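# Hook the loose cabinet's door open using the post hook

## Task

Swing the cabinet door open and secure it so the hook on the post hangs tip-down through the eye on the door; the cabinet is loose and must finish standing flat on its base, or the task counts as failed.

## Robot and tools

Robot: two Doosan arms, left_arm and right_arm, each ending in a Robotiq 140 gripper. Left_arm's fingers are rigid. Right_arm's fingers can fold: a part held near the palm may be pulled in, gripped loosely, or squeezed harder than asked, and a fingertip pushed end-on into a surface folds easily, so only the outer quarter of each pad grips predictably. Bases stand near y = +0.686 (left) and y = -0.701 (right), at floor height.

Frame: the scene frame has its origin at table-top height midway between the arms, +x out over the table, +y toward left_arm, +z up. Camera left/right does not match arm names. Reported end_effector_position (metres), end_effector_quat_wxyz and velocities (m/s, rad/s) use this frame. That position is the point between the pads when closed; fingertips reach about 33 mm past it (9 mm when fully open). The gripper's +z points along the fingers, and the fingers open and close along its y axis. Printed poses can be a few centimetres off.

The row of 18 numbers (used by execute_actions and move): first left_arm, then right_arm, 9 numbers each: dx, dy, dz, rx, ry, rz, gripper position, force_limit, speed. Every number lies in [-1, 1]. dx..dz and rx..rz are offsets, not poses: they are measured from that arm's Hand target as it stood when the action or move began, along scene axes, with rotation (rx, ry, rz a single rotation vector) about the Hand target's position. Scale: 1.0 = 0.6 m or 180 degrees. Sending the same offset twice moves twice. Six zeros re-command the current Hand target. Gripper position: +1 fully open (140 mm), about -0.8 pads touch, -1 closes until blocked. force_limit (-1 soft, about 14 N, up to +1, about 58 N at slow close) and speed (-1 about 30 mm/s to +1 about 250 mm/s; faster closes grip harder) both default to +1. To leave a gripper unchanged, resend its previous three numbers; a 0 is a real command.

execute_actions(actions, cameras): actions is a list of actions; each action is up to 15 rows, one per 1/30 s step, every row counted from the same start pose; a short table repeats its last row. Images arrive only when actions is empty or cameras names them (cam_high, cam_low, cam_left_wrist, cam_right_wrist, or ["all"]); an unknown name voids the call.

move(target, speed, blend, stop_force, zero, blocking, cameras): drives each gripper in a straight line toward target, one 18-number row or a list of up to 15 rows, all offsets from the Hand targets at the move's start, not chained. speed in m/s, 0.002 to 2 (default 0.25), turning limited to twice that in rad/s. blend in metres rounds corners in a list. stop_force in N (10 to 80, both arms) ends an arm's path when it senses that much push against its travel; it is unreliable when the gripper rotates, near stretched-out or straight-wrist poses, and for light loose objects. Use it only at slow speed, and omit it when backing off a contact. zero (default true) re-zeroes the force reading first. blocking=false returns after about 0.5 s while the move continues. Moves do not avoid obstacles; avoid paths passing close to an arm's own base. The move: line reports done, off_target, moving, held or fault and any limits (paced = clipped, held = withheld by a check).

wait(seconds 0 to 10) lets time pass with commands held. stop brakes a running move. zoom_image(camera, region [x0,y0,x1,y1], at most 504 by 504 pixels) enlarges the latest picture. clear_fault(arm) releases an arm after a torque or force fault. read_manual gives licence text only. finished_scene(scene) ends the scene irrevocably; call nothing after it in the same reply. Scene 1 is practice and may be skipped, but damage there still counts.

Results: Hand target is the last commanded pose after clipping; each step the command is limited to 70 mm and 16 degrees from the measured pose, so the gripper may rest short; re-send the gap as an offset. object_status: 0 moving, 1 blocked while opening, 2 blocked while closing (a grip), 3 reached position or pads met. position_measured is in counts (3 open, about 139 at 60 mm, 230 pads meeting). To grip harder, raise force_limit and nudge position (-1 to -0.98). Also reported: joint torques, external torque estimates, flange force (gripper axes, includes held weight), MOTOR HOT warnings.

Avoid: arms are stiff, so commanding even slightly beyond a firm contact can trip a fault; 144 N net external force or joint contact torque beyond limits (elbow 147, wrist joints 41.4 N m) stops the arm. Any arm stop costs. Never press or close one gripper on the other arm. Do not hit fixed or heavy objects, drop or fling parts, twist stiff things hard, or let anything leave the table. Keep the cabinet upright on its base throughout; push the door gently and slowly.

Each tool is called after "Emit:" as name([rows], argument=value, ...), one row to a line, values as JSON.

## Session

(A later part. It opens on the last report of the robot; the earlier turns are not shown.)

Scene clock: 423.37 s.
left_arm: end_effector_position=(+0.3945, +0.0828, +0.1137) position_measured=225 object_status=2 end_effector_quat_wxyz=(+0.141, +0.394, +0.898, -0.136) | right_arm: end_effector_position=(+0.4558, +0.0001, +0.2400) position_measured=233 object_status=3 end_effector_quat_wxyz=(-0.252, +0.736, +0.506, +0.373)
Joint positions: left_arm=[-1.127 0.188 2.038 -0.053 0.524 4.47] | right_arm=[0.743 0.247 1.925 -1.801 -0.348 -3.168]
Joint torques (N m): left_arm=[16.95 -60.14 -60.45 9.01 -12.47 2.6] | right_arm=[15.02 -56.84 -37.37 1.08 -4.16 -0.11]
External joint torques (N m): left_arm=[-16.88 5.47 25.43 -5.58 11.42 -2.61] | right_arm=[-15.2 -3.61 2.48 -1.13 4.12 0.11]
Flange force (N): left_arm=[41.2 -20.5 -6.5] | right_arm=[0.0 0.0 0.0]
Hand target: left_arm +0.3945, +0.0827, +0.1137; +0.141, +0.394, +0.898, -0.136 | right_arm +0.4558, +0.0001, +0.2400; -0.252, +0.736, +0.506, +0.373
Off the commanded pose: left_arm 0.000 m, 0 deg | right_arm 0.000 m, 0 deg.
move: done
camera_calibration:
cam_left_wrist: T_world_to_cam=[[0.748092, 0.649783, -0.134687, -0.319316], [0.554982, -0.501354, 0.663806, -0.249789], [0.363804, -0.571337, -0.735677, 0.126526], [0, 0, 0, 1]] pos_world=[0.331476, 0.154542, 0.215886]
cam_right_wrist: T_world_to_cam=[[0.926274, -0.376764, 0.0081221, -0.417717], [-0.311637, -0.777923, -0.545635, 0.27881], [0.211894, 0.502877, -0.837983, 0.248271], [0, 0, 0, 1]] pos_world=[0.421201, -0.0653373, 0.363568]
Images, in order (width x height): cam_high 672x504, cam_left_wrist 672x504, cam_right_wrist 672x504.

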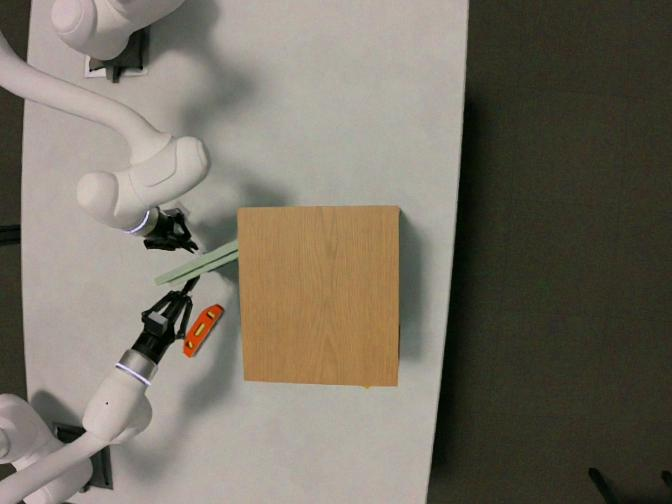

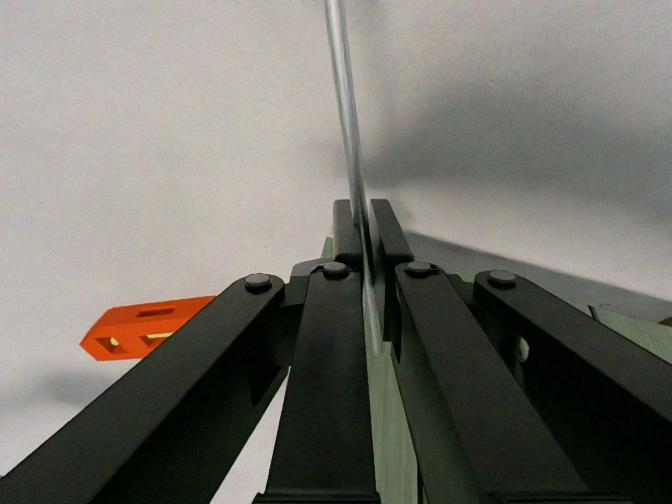

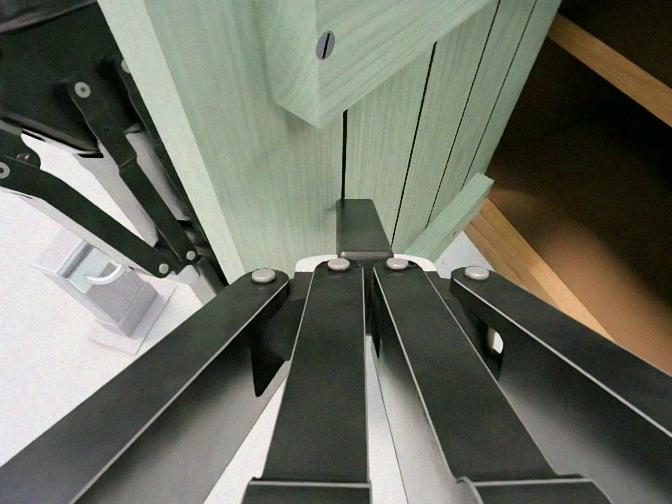

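Emit:
move([
  [0.0275,0.0625,0,0,0,0.144,-1,0.3,-1,-0.02,-0.13,0.02,0,0,0,-1,-1,0],
  [0.0275,0.0625,0,0,0,0.144,-1,0.3,-1,-0.2,-0.05,0.083,0.009,-0.002,-0.228,-1,-1,0],
  [0.0275,0.0625,0,0,0,0.144,-1,0.3,-1,-0.2,-0.05,0.083,0.009,-0.002,-0.228,0.1,-1,0],
], speed=[0.1,0.25,0.2], blend=[0.02,0,0], cameras=["cam_high","cam_left_wrist","cam_right_wrist"])

Scene clock: 458.40 s.
left_arm: end_effector_position=(+0.4110, +0.1202, +0.1137) position_measured=225 object_status=2 end_effector_quat_wxyz=(+0.168, +0.183, +0.964, -0.101) | right_arm: end_effector_position=(+0.3358, -0.0299, +0.2898) position_measured=117 object_status=0 end_effector_quat_wxyz=(-0.114, +0.862, +0.212, +0.446)
Joint positions: left_arm=[-1.173 0.161 2.071 0.3 0.569 3.704] | right_arm=[1.206 0.133 1.975 -1.246 0.624 -3.038]
Joint torques (N m): left_arm=[16.04 -51.07 -32.33 8.83 2.13 2.08] | right_arm=[1.34 -50.41 -35.55 0.18 0.3 -0.01]
External joint torques (N m): left_arm=[-15.9 -1.57 -3.4 -5.17 -2.98 -2.08] | right_arm=[-1.44 0.04 -0.71 -0.34 -0.08 0.01]
Flange force (N): left_arm=[16.2 -22.5 -4.8] | right_arm=[1.4 1.1 2.3]
Hand target: left_arm +0.4110, +0.1202, +0.1137; +0.168, +0.183, +0.964, -0.101 | right_arm +0.3358, -0.0299, +0.2898; -0.114, +0.862, +0.212, +0.446
Off the commanded pose: left_arm 0.000 m, 0 deg | right_arm 0.000 m, 0 deg.
move: done
camera_calibration:
cam_left_wrist: T_world_to_cam=[[0.388862, 0.911402, -0.134661, -0.239849], [0.718195, -0.208332, 0.663923, -0.342544], [0.577047, -0.354887, -0.735576, 0.0282243], [0, 0, 0, 1]] pos_world=[0.322995, 0.157252, 0.215886]
cam_right_wrist: T_world_to_cam=[[0.451167, -0.892418, -0.00612412, -0.170095], [-0.737296, -0.36886, -0.565983, 0.406354], [0.502835, 0.259868, -0.824394, 0.2216], [0, 0, 0, 1]] pos_world=[0.264916, -0.0594951, 0.411634]
Images, in order (width x height): cam_high 672x504, cam_left_wrist 672x504, cam_right_wrist 672x504.

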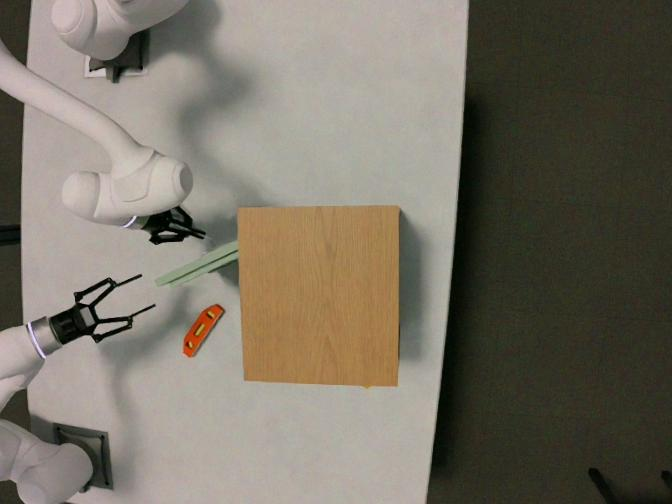

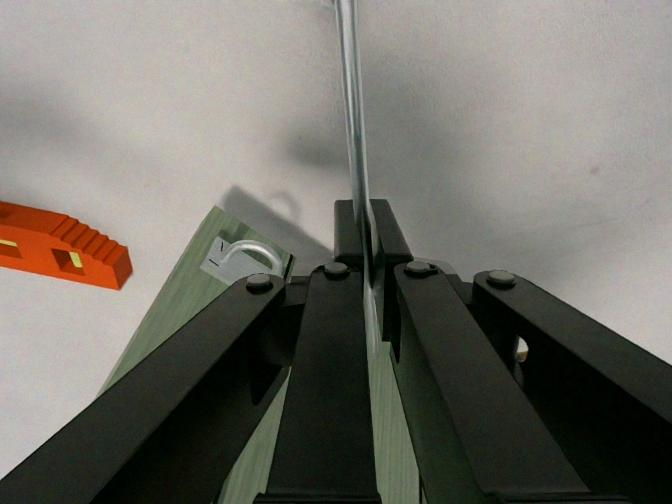

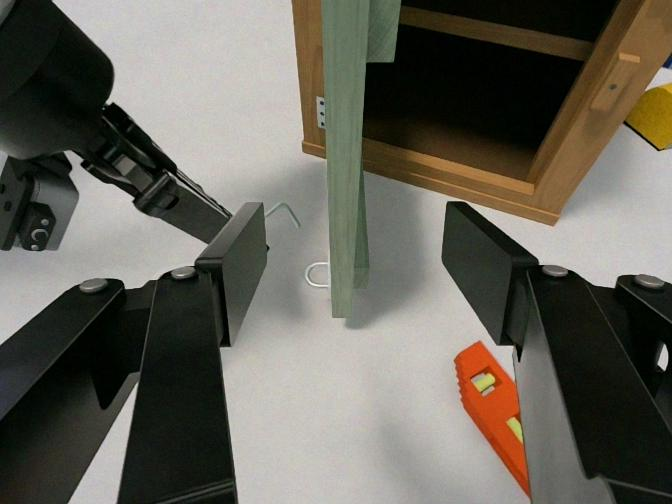

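Emit:
move([
  [0,0,0,0,0,0,-1,0.3,-1,0.113,0.07,-0.094,0,0,0,0.1,-1,0],
  [0,0,0,0,0,0,-1,0.3,-1,0.113,0.07,-0.094,0,0,0,-1,-1,-1],
  [0,0,0,0,0,0,-1,0.3,-1,0.125,0.05,-0.094,0,0,0.0167,-1,-1,-1],
], speed=[0.12,0.1,0.03], cameras=["cam_high","cam_left_wrist","cam_right_wrist"])

Emit:
zoom_image(camera="cam_right_wrist", region=[180, 120, 400, 320])

Emit:
zoom_image(camera="cam_high", region=[150, 215, 240, 295])

Scene clock: 475.00 s.
left_arm: end_effector_position=(+0.4110, +0.1202, +0.1137) position_measured=225 object_status=2 end_effector_quat_wxyz=(+0.168, +0.183, +0.964, -0.101) | right_arm: end_effector_position=(+0.4108, +0.0001, +0.2333) position_measured=202 object_status=2 end_effector_quat_wxyz=(-0.126, +0.856, +0.234, +0.443)
Joint positions: left_arm=[-1.173 0.161 2.071 0.3 0.569 3.704] | right_arm=[1.088 0.251 1.948 -1.432 0.465 -2.931]
Joint torques (N m): left_arm=[16.4 -51.34 -32.28 8.87 2.15 2.08] | right_arm=[6.1 -63.16 -30.1 0.71 -0.14 0.21]
External joint torques (N m): left_arm=[-16.51 -1.23 -3.48 -5.2 -3 -2.09] | right_arm=[-6.19 3.18 -3.84 -1.25 0.61 -0.21]
Flange force (N): left_arm=[16.6 -23.7 -4.4] | right_arm=[5.3 2.2 13.7]
Hand target: left_arm +0.4110, +0.1202, +0.1137; +0.168, +0.183, +0.964, -0.101 | right_arm +0.4108, +0.0001, +0.2334; -0.126, +0.856, +0.234, +0.443
Off the commanded pose: left_arm 0.000 m, 0 deg | right_arm 0.000 m, 0 deg.
move: done
camera_calibration:
cam_left_wrist: T_world_to_cam=[[0.388862, 0.911402, -0.134661, -0.239849], [0.718195, -0.208332, 0.663923, -0.342544], [0.577047, -0.354887, -0.735576, 0.0282243], [0, 0, 0, 1]] pos_world=[0.322995, 0.157252, 0.215886]
cam_right_wrist: T_world_to_cam=[[0.497449, -0.867473, -0.00597683, -0.196549], [-0.716836, -0.407167, -0.566005, 0.432405], [0.488561, 0.285843, -0.82438, 0.135454], [0, 0, 0, 1]] pos_world=[0.341559, -0.0331587, 0.355234]
Images, in order (width x height): cam_high 672x504, cam_left_wrist 672x504, cam_right_wrist 672x504.

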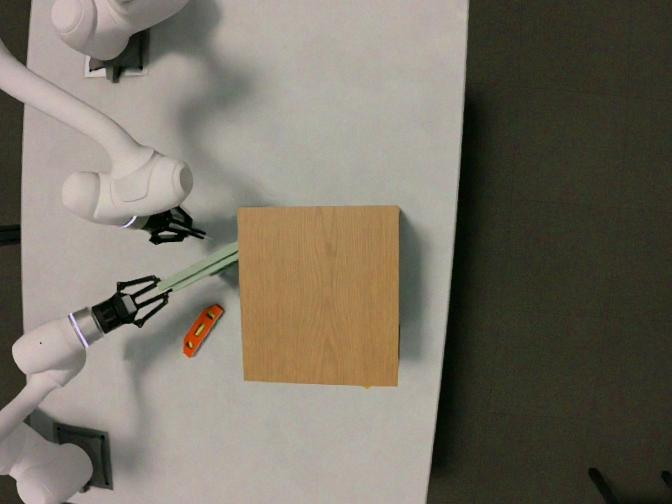

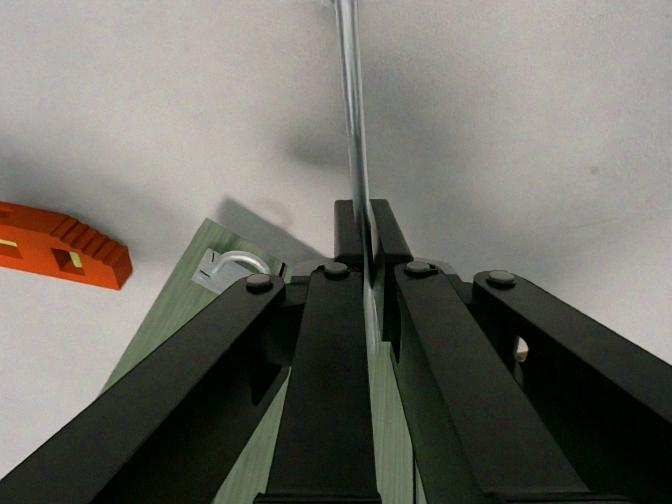

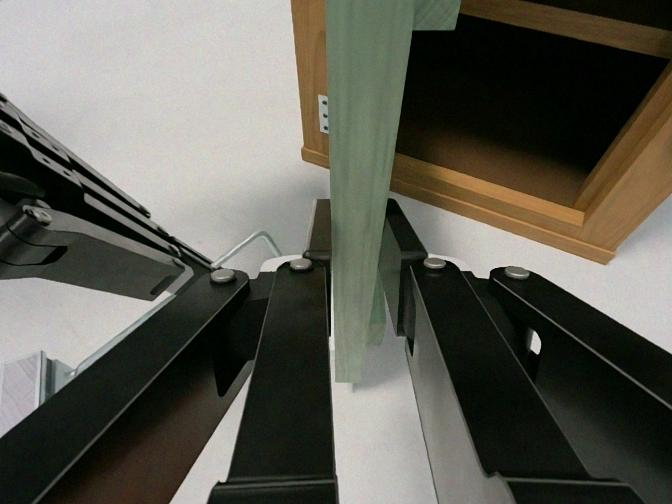

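Scaled by 2.291 from the camera's 672x504 image, which has a finer 960x720 frame.

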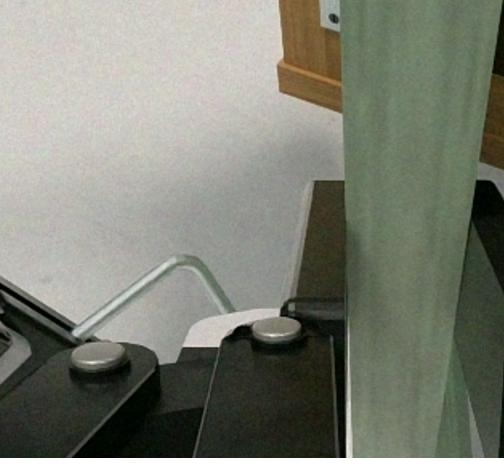

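Scaled by 5.600 from the camera's 672x504 image, which has a finer 960x720 frame.

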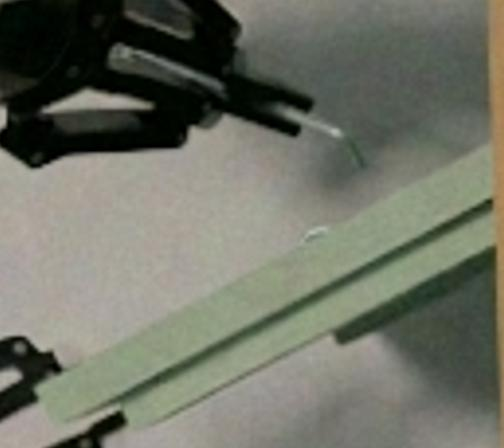

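Emit:
move([
  [-0.015,-0.037,0.007,0,0,-0.08,-1,0.3,-1,0,0,0,0,0,0,-1,-1,-1],
  [-0.0325,-0.068,0.007,0,0,-0.162,-1,0.3,-1,0,0,0,0,0,0,-1,-1,-1],
], speed=0.08, blend=[0.005,0], cameras=["cam_high","cam_left_wrist","cam_right_wrist"])

Emit:
zoom_image(camera="cam_right_wrist", region=[200, 200, 400, 400])

Emit:
zoom_image(camera="cam_high", region=[170, 225, 230, 285])

Emit:
zoom_image(camera="cam_left_wrist", region=[320, 180, 440, 420])

Scene clock: 489.37 s.
left_arm: end_effector_position=(+0.3915, +0.0794, +0.1179) position_measured=225 object_status=2 end_effector_quat_wxyz=(+0.137, +0.419, +0.887, -0.139) | right_arm: end_effector_position=(+0.4108, +0.0001, +0.2334) position_measured=202 object_status=2 end_effector_quat_wxyz=(-0.126, +0.856, +0.234, +0.443)
Joint positions: left_arm=[-1.121 0.187 2.03 -0.099 0.536 4.566] | right_arm=[1.088 0.251 1.948 -1.432 0.465 -2.931]
Joint torques (N m): left_arm=[18.8 -60.32 -51.52 9.16 -8.45 2.36] | right_arm=[6.45 -63.85 -29.82 0.74 -0.08 0.22]
External joint torques (N m): left_arm=[-18.72 5.65 16.41 -5.77 7.42 -2.36] | right_arm=[-6.56 3.9 -4.12 -1.28 0.54 -0.22]
Flange force (N): left_arm=[27.2 -27.0 0.9] | right_arm=[5.8 1.9 15.4]
Hand target: left_arm +0.3915, +0.0794, +0.1179; +0.137, +0.419, +0.887, -0.139 | right_arm +0.4108, +0.0001, +0.2334; -0.126, +0.856, +0.234, +0.443
Off the commanded pose: left_arm 0.000 m, 0 deg | right_arm 0.000 m, 0 deg.
move: done
camera_calibration:
cam_left_wrist: T_world_to_cam=[[0.783641, 0.606434, -0.134704, -0.324815], [0.525713, -0.531868, 0.663884, -0.238718], [0.330957, -0.591063, -0.735603, 0.143228], [0, 0, 0, 1]] pos_world=[0.332633, 0.154669, 0.220086]
cam_right_wrist: T_world_to_cam=[[0.49735, -0.867529, -0.00605388, -0.196491], [-0.716904, -0.407048, -0.566003, 0.432432], [0.48856, 0.285842, -0.824381, 0.135454], [0, 0, 0, 1]] pos_world=[0.34156, -0.0331592, 0.355234]
Images, in order (width x height): cam_high 672x504, cam_left_wrist 672x504, cam_right_wrist 672x504.

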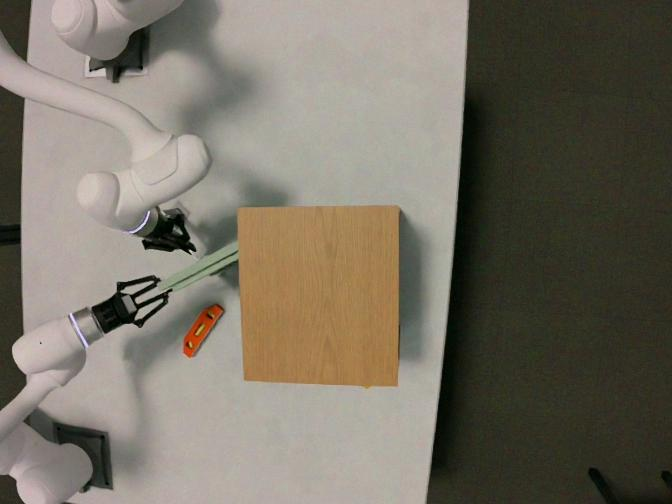

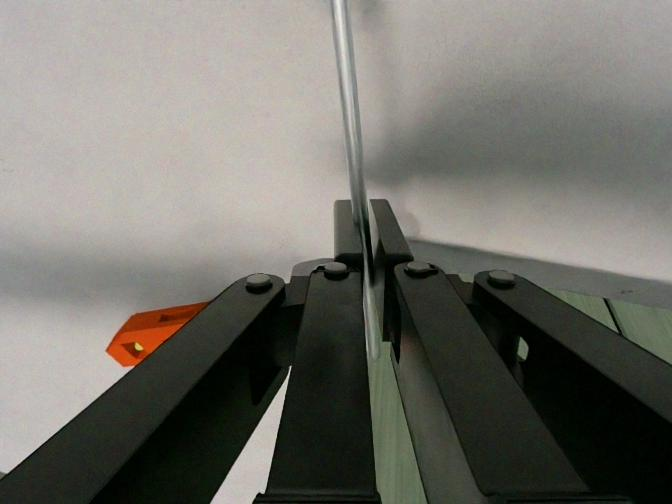

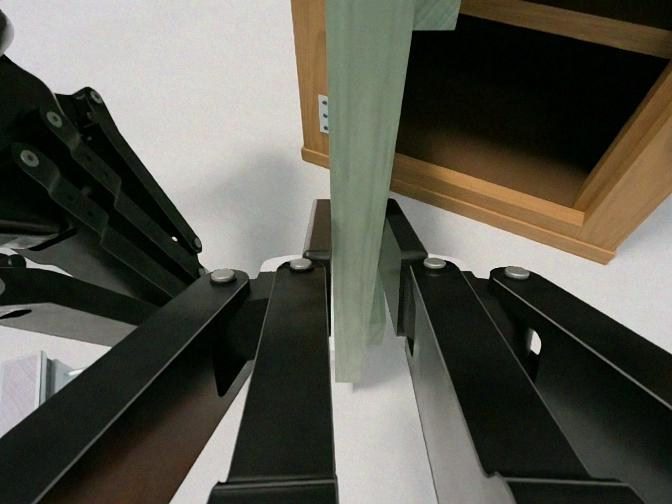

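Scaled by 2.520 from the camera's 672x504 image, which has a finer 960x720 frame.

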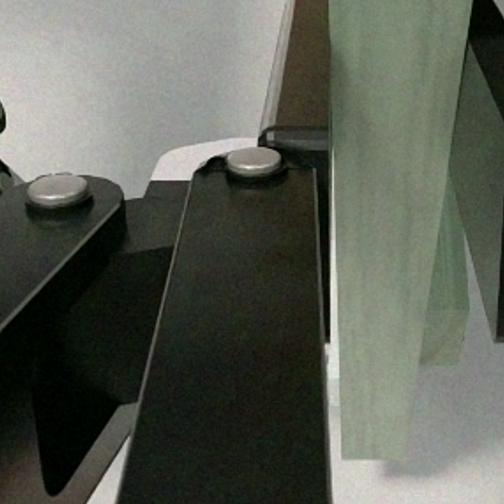

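Scaled by 8.400 from the camera's 672x504 image, which has a finer 960x720 frame.

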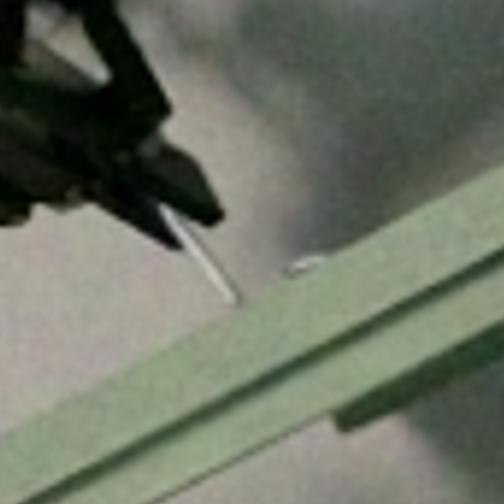

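Scaled by 2.100 from the camera's 672x504 image, which has a finer 960x720 frame.

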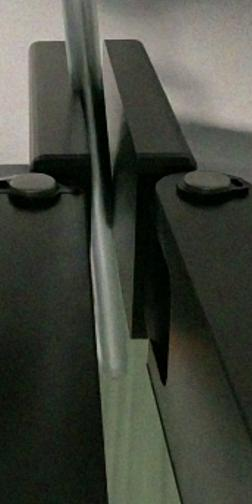

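Emit:
move(target=[0.0083,0.0082,0.004,0.0575,-0.059,0.04,-1,0.3,-1,0,0,0,0,0,0,-1,-1,-1], speed=0.08, cameras=["cam_high","cam_left_wrist","cam_right_wrist"])

Emit:
zoom_image(camera="cam_high", region=[170, 225, 230, 285])

Emit:
zoom_image(camera="cam_left_wrist", region=[280, 180, 440, 420])

Scene clock: 521.13 s.
left_arm: end_effector_position=(+0.3965, +0.0844, +0.1203) position_measured=225 object_status=2 end_effector_quat_wxyz=(+0.188, +0.385, +0.904, -0.011) | right_arm: end_effector_position=(+0.4108, +0.0001, +0.2334) position_measured=202 object_status=2 end_effector_quat_wxyz=(-0.126, +0.856, +0.234, +0.443)
Joint positions: left_arm=[-1.264 0.221 1.978 0.413 0.712 3.986] | right_arm=[1.088 0.251 1.948 -1.432 0.465 -2.931]
Joint torques (N m): left_arm=[22.68 -67.42 -54.37 14.22 -3.46 2.28] | right_arm=[6.37 -63.93 -29.89 0.69 -0.08 0.13]
External joint torques (N m): left_arm=[-22.47 7.72 17.8 -10.36 2.98 -2.27] | right_arm=[-6.54 3.92 -4.06 -1.24 0.55 -0.13]
Flange force (N): left_arm=[36.1 -28.8 -4.8] | right_arm=[5.4 1.9 15.4]
Hand target: left_arm +0.3965, +0.0844, +0.1203; +0.188, +0.385, +0.904, -0.011 | right_arm +0.4108, +0.0001, +0.2334; -0.126, +0.856, +0.234, +0.443
Off the commanded pose: left_arm 0.000 m, 0 deg | right_arm 0.000 m, 0 deg.
move: done
camera_calibration:
cam_left_wrist: T_world_to_cam=[[0.701975, 0.701512, 0.122929, -0.33809], [0.473445, -0.588588, 0.655297, -0.213741], [0.532053, -0.401802, -0.745302, 0.0516619], [0, 0, 0, 1]] pos_world=[0.311039, 0.132126, 0.220129]
cam_right_wrist: T_world_to_cam=[[0.49735, -0.867529, -0.00605388, -0.196491], [-0.716904, -0.407048, -0.566003, 0.432432], [0.48856, 0.285842, -0.824381, 0.135454], [0, 0, 0, 1]] pos_world=[0.34156, -0.0331592, 0.355234]
Images, in order (width x height): cam_high 672x504, cam_left_wrist 672x504, cam_right_wrist 672x504.

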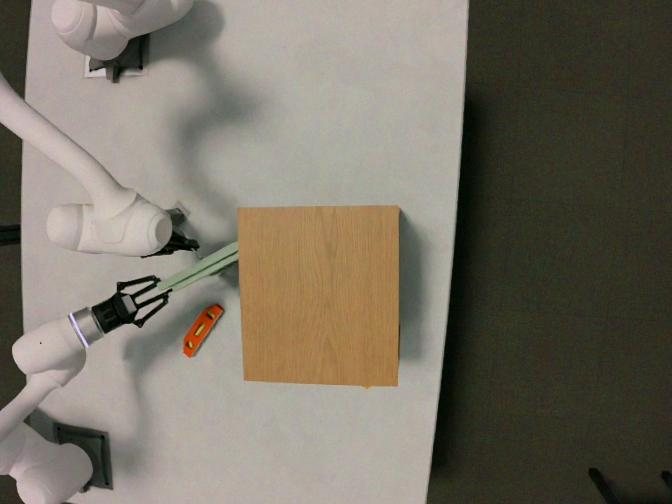

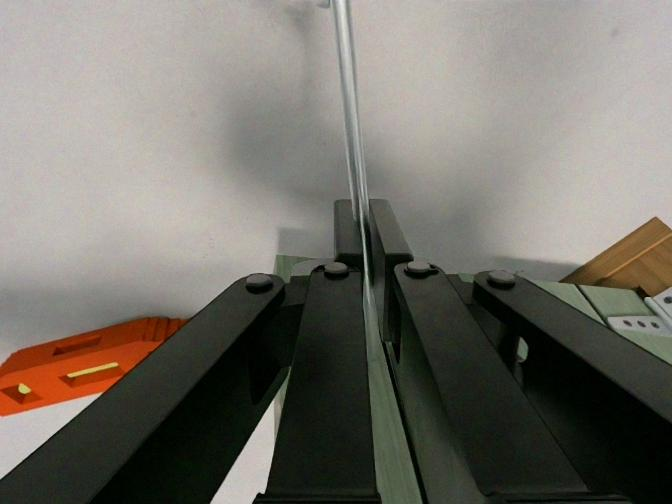

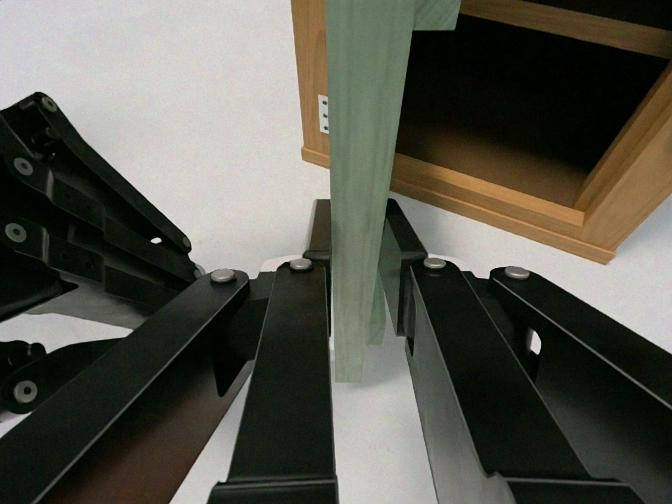

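Scaled by 8.400 from the camera's 672x504 image, which has a finer 960x720 frame.

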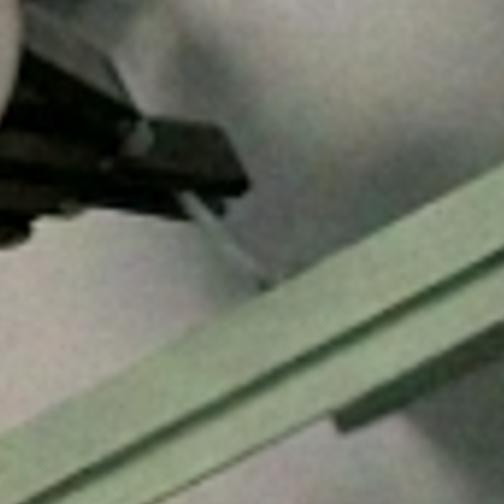

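Scaled by 2.100 from the camera's 672x504 image, which has a finer 960x720 frame.

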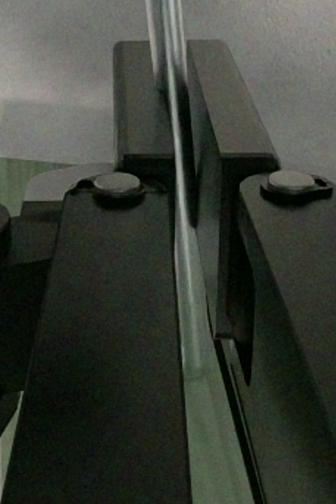

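Emit:
move([
  [0.007,0.007,0,0,0,0.03,-1,0.3,-1,-0.0035,0.006,0,0,0,-0.005,-1,-1,-1],
  [0.003,0.003,-0.018,0.025,0.028,0.015,-1,0.3,-1,-0.0035,0.006,0,0,0,-0.005,-1,-1,-1],
], speed=0.05, cameras=["cam_high","cam_left_wrist","cam_right_wrist"])

Emit:
zoom_image(camera="cam_high", region=[180, 230, 225, 275])

Emit:
zoom_image(camera="cam_left_wrist", region=[320, 250, 440, 420])

Scene clock: 535.40 s.
left_arm: end_effector_position=(+0.3983, +0.0862, +0.1096) position_measured=225 object_status=2 end_effector_quat_wxyz=(+0.133, +0.369, +0.920, +0.012) | right_arm: end_effector_position=(+0.4087, +0.0037, +0.2334) position_measured=202 object_status=2 end_effector_quat_wxyz=(-0.122, +0.858, +0.227, +0.444)
Joint positions: left_arm=[-1.236 0.271 1.909 0.295 0.82 4.07] | right_arm=[1.1 0.258 1.938 -1.418 0.487 -2.929]
Joint torques (N m): left_arm=[8.89 -64.9 -28.67 6.7 4.37 1.89] | right_arm=[-1.61 -57.05 -35.55 -0.31 0.16 0.25]
External joint torques (N m): left_arm=[-8.79 0.23 -7.75 -2.75 -4.67 -1.89] | right_arm=[1.43 -3.63 1.61 -0.22 0.31 -0.26]
Flange force (N): left_arm=[-5.0 -18.5 0.8] | right_arm=[-2.3 2.9 -7.9]
Hand target: left_arm +0.3983, +0.0862, +0.1095; +0.133, +0.369, +0.920, +0.012 | right_arm +0.4087, +0.0037, +0.2334; -0.122, +0.858, +0.227, +0.444
Off the commanded pose: left_arm 0.000 m, 0 deg | right_arm 0.000 m, 0 deg.
move: done
camera_calibration:
cam_left_wrist: T_world_to_cam=[[0.678971, 0.724596, 0.118145, -0.331521], [0.555438, -0.612218, 0.562741, -0.227019], [0.480091, -0.316463, -0.818147, 0.0647006], [0, 0, 0, 1]] pos_world=[0.320126, 0.121709, 0.219855]
cam_right_wrist: T_world_to_cam=[[0.483665, -0.875232, -0.00606156, -0.186694], [-0.723221, -0.395742, -0.565985, 0.434862], [0.49297, 0.278131, -0.824393, 0.133723], [0, 0, 0, 1]] pos_world=[0.338877, -0.0284995, 0.355234]
Images, in order (width x height): cam_high 672x504, cam_left_wrist 672x504, cam_right_wrist 672x504.

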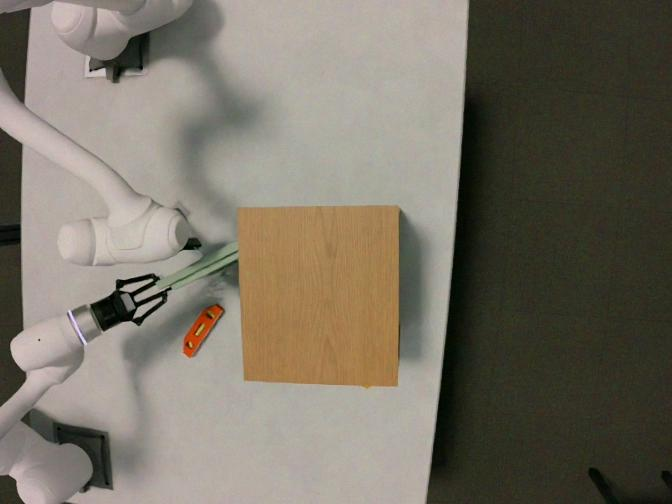

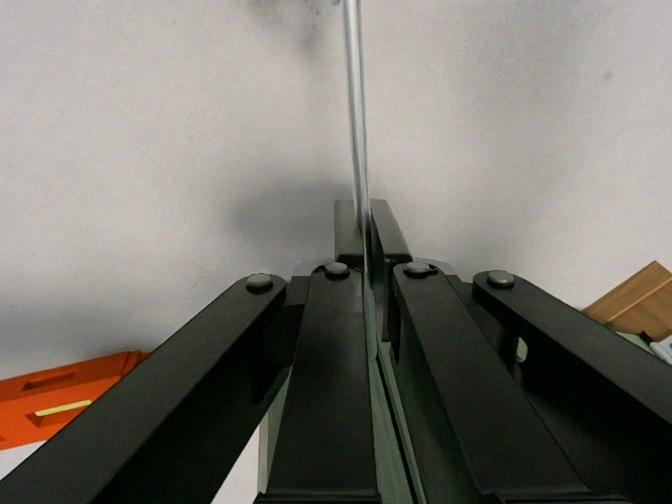

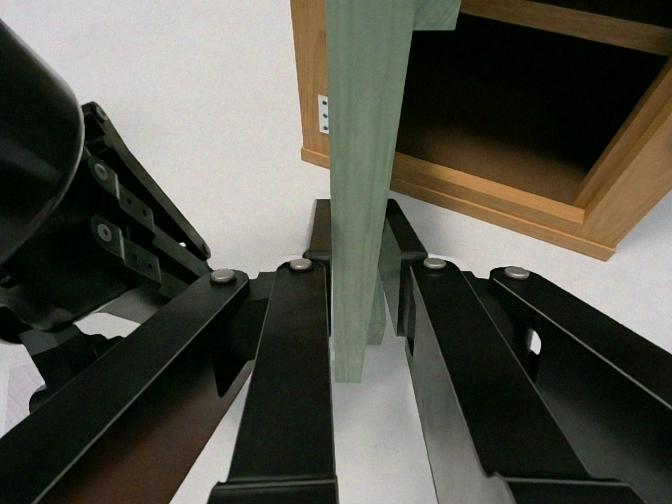

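Scaled by 11.200 from the camera's 672x504 image, which has a finer 960x720 frame.

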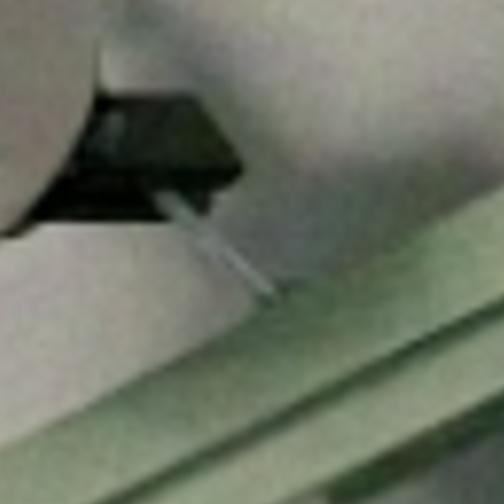

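Scaled by 2.965 from the camera's 672x504 image, which has a finer 960x720 frame.

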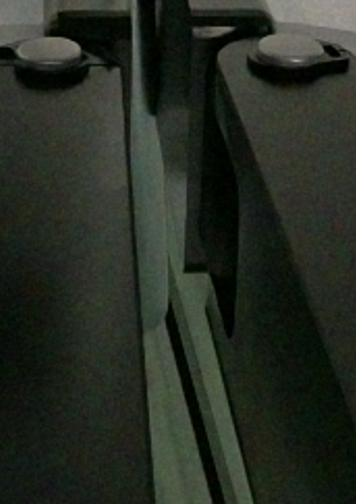

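Emit:
move([
  [0,0,0.008,0,0,0,-1,0.3,-1,0,0,0,0,0,0,-0.1,-1,-1],
  [0,0,0.008,0,0,0,-1,0.3,-1,-0.11,-0.065,0.09,0,0,0,-0.1,-1,-1],
], speed=0.12, cameras=["cam_high","cam_left_wrist","cam_right_wrist"])

Emit:
zoom_image(camera="cam_right_wrist", region=[220, 180, 380, 330])

Scene clock: 542.87 s.
left_arm: end_effector_position=(+0.3983, +0.0862, +0.1143) position_measured=225 object_status=2 end_effector_quat_wxyz=(+0.133, +0.369, +0.920, +0.012) | right_arm: end_effector_position=(+0.3427, -0.0354, +0.2873) position_measured=141 object_status=3 end_effector_quat_wxyz=(-0.122, +0.858, +0.227, +0.444)
Joint positions: left_arm=[-1.236 0.266 1.905 0.292 0.829 4.074] | right_arm=[1.178 0.12 1.995 -1.264 0.569 -3.057]
Joint torques (N m): left_arm=[14.54 -73.04 -45.37 10.46 -0.49 1.94] | right_arm=[1.55 -49.16 -35.47 0.22 0.25 -0.03]
External joint torques (N m): left_arm=[-14.71 8.71 8.71 -6.48 0.18 -1.94] | right_arm=[-1.58 0.35 -0.71 -0.35 -0.08 0.03]
Flange force (N): left_arm=[17.2 -22.5 7.3] | right_arm=[1.2 1.2 3.0]
Hand target: left_arm +0.3983, +0.0862, +0.1143; +0.133, +0.369, +0.920, +0.012 | right_arm +0.3427, -0.0353, +0.2874; -0.122, +0.858, +0.227, +0.444
Off the commanded pose: left_arm 0.000 m, 0 deg | right_arm 0.000 m, 0 deg.
move: done
camera_calibration:
cam_left_wrist: T_world_to_cam=[[0.678984, 0.724585, 0.118142, -0.33209], [0.555456, -0.612245, 0.562694, -0.229712], [0.480051, -0.316437, -0.81818, 0.0686447], [0, 0, 0, 1]] pos_world=[0.320126, 0.121709, 0.224655]
cam_right_wrist: T_world_to_cam=[[0.483622, -0.875256, -0.00598968, -0.188598], [-0.723241, -0.395753, -0.565953, 0.402193], [0.492983, 0.278039, -0.824416, 0.22154], [0, 0, 0, 1]] pos_world=[0.272877, -0.0674993, 0.409134]
Images, in order (width x height): cam_high 672x504, cam_left_wrist 672x504, cam_right_wrist 672x504.

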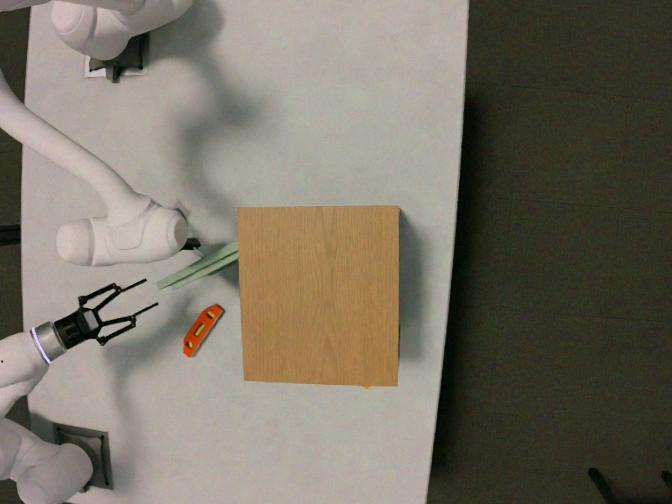

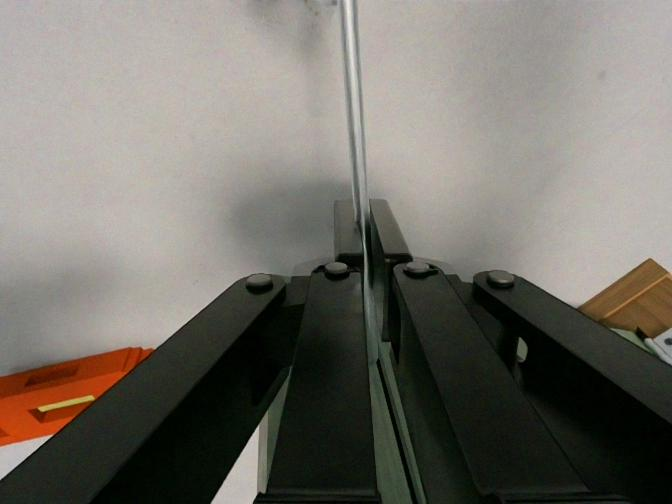

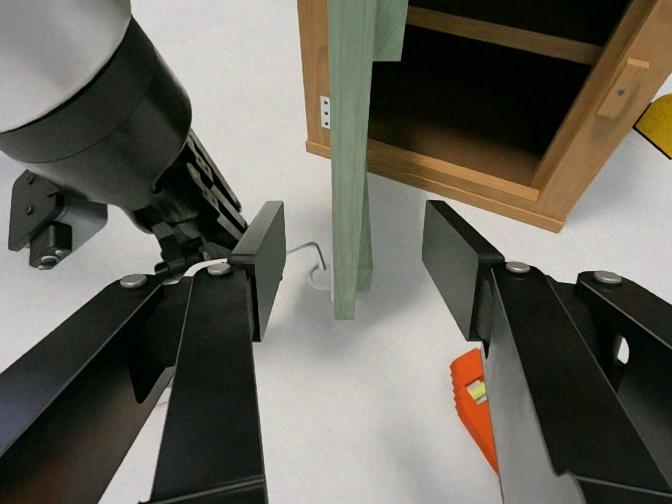

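Scaled by 3.150 from the camera's 672x504 image, which has a finer 960x720 frame.

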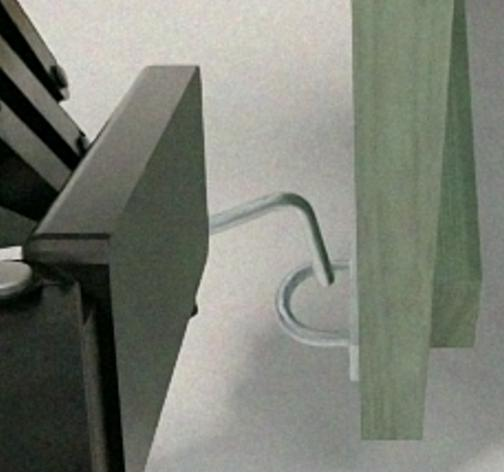

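Emit:
move(target=[0,0,-0.033,0.045,0.051,0,-1,0.3,-1,0,0,0,0,0,0,-0.1,-1,-1], speed=0.04, cameras=["cam_right_wrist"])

Emit:
zoom_image(camera="cam_right_wrist", region=[220, 180, 380, 330])

Scene clock: 553.50 s.
left_arm: end_effector_position=(+0.3983, +0.0862, +0.0945) position_measured=225 object_status=2 end_effector_quat_wxyz=(+0.033, +0.378, +0.924, +0.047) | right_arm: end_effector_position=(+0.3427, -0.0353, +0.2874) position_measured=141 object_status=3 end_effector_quat_wxyz=(-0.122, +0.858, +0.227, +0.444)
Joint positions: left_arm=[-1.188 0.364 1.788 0.134 1.014 4.245] | right_arm=[1.178 0.12 1.995 -1.264 0.569 -3.057]
Joint torques (N m): left_arm=[10.69 -74.61 -32.91 8.24 2.15 1.8] | right_arm=[1.67 -49.11 -35.44 0.2 0.22 -0.06]
External joint torques (N m): left_arm=[-10.4 0.72 -3.27 -4.32 -2.03 -1.8] | right_arm=[-1.88 0.96 -0.62 -0.32 -0.05 0.06]
Flange force (N): left_arm=[0.7 -18.4 -0.8] | right_arm=[1.1 1.1 4.1]
Hand target: left_arm +0.3983, +0.0862, +0.0945; +0.033, +0.378, +0.924, +0.047 | right_arm +0.3427, -0.0353, +0.2874; -0.122, +0.858, +0.227, +0.444
Off the commanded pose: left_arm 0.000 m, 0 deg | right_arm 0.000 m, 0 deg.
move: done
camera_calibration:
cam_right_wrist: T_world_to_cam=[[0.483665, -0.875232, -0.00606156, -0.188578], [-0.723221, -0.395742, -0.565985, 0.402259], [0.49297, 0.278131, -0.824393, 0.221623], [0, 0, 0, 1]] pos_world=[0.272877, -0.0674995, 0.409234]
Images, in order (width x height): cam_right_wrist 672x504.

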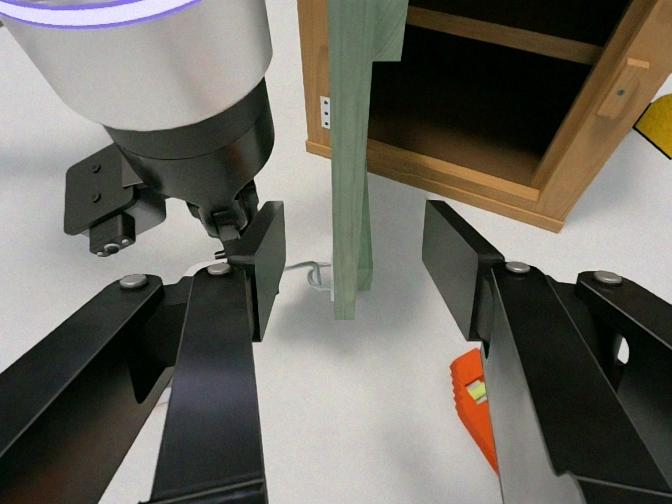

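Scaled by 3.150 from the camera's 672x504 image, which has a finer 960x720 frame.

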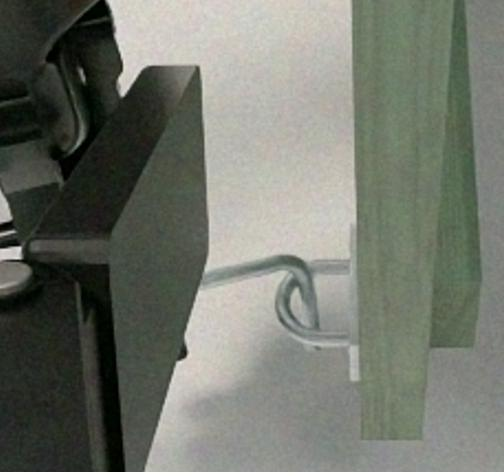

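Emit:
move([
  [0,0,-0.007,0.008,0.009,0,-1,0.3,-1,0,0,0,0,0,0,-0.1,-1,-1],
  [0,0,-0.007,0.008,0.009,0,-0.45,-1,-1,0,0,0,0,0,0,-0.1,-1,-1],
  [-0.028,-0.01,0.2,0.008,0.009,0,-0.45,-1,-1,-0.15,-0.08,0.12,0,0,0,-0.1,-1,-1],
  [-0.028,0.15,0.3,0.008,0.009,0,-0.45,-1,-1,-0.15,-0.1,0.12,0,0,0,-0.1,-1,-1],
], speed=[0.03,0.05,0.1,0.25], blend=[0,0,0.02,0], cameras=["cam_high","cam_low","cam_left_wrist","cam_right_wrist"])

Emit:
zoom_image(camera="cam_right_wrist", region=[180, 150, 400, 330])

Scene clock: 564.37 s.
left_arm: end_effector_position=(+0.3815, +0.1762, +0.2745) position_measured=186 object_status=3 end_effector_quat_wxyz=(+0.015, +0.379, +0.924, +0.054) | right_arm: end_effector_position=(+0.2527, -0.0953, +0.3594) position_measured=141 object_status=3 end_effector_quat_wxyz=(-0.122, +0.858, +0.227, +0.444)
Joint positions: left_arm=[-1.147 0.125 1.741 0.103 1.327 4.332] | right_arm=[1.312 -0.066 2.042 -1.094 0.732 -3.193]
Joint torques (N m): left_arm=[1.88 -55.59 -42.07 4.11 0.22 0.41] | right_arm=[1.55 -32.98 -38.5 0.62 -0.04 -0.05]
External joint torques (N m): left_arm=[-1.89 1.49 0.99 0.34 -0.04 -0.4] | right_arm=[-1.68 0.57 -0.79 -0.34 -0.09 0.04]
Flange force (N): left_arm=[0.7 -3.8 1.8] | right_arm=[2.1 0.7 3.4]
Hand target: left_arm +0.3815, +0.1762, +0.2745; +0.015, +0.379, +0.924, +0.054 | right_arm +0.2527, -0.0953, +0.3594; -0.122, +0.858, +0.227, +0.444
Off the commanded pose: left_arm 0.000 m, 0 deg | right_arm 0.000 m, 0 deg.
move: done
camera_calibration:
cam_left_wrist: T_world_to_cam=[[0.700361, 0.705675, 0.107317, -0.406669], [0.640991, -0.687933, 0.340409, -0.213588], [0.314046, -0.16962, -0.934133, 0.305551], [0, 0, 0, 1]] pos_world=[0.325766, 0.191869, 0.401775]
cam_right_wrist: T_world_to_cam=[[0.483665, -0.875232, -0.00606156, -0.197126], [-0.723221, -0.395742, -0.565985, 0.354175], [0.49297, 0.278131, -0.824393, 0.342035], [0, 0, 0, 1]] pos_world=[0.182877, -0.127499, 0.481234]

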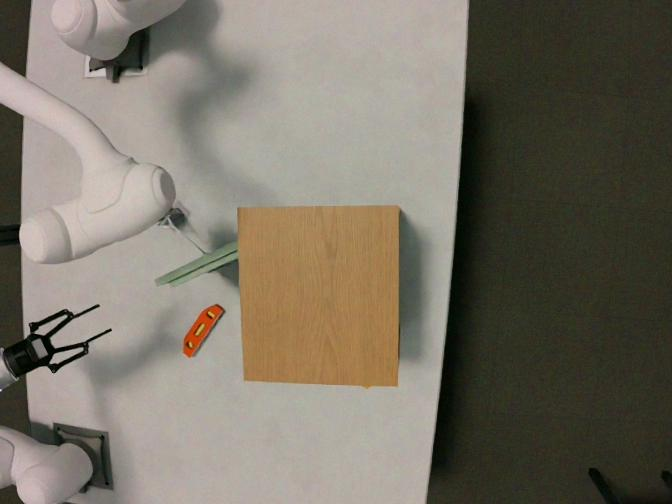

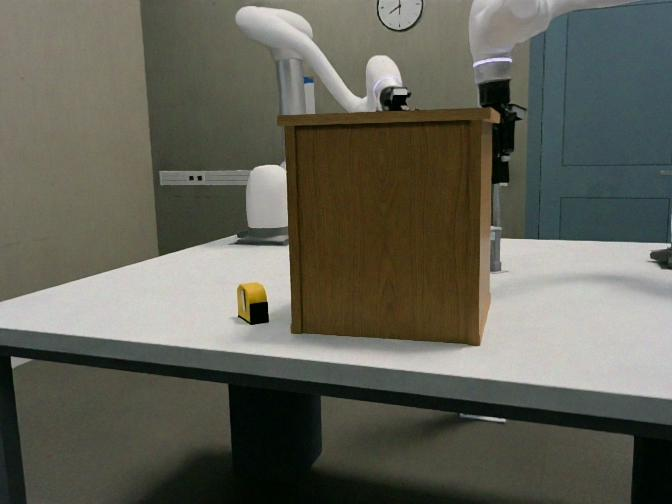

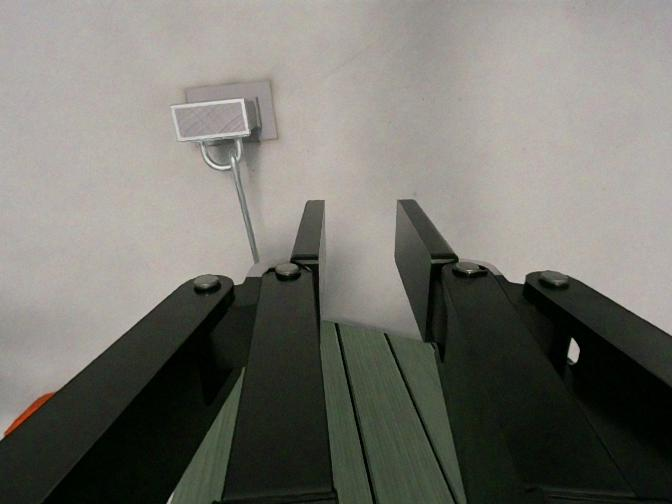

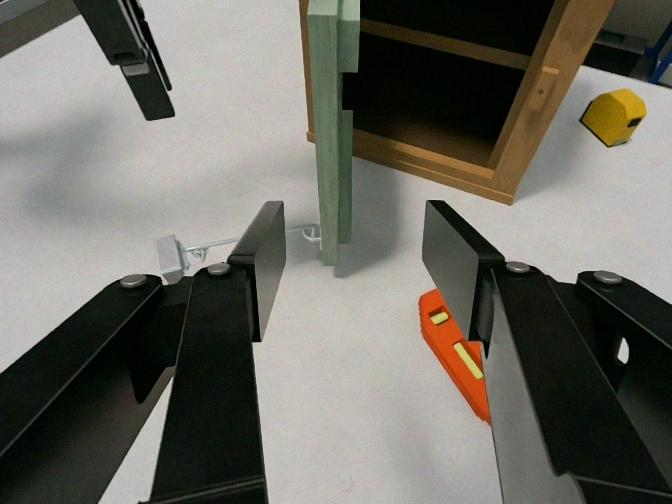

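Scaled by 2.291 from the camera's 672x504 image, which has a finer 960x720 frame.

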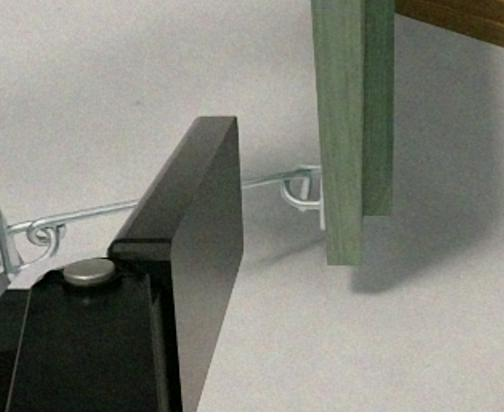

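Hook is in the eye, and it holds itself.

Emit:
finished_scene(scene=2)

The scene is finished: the task was done.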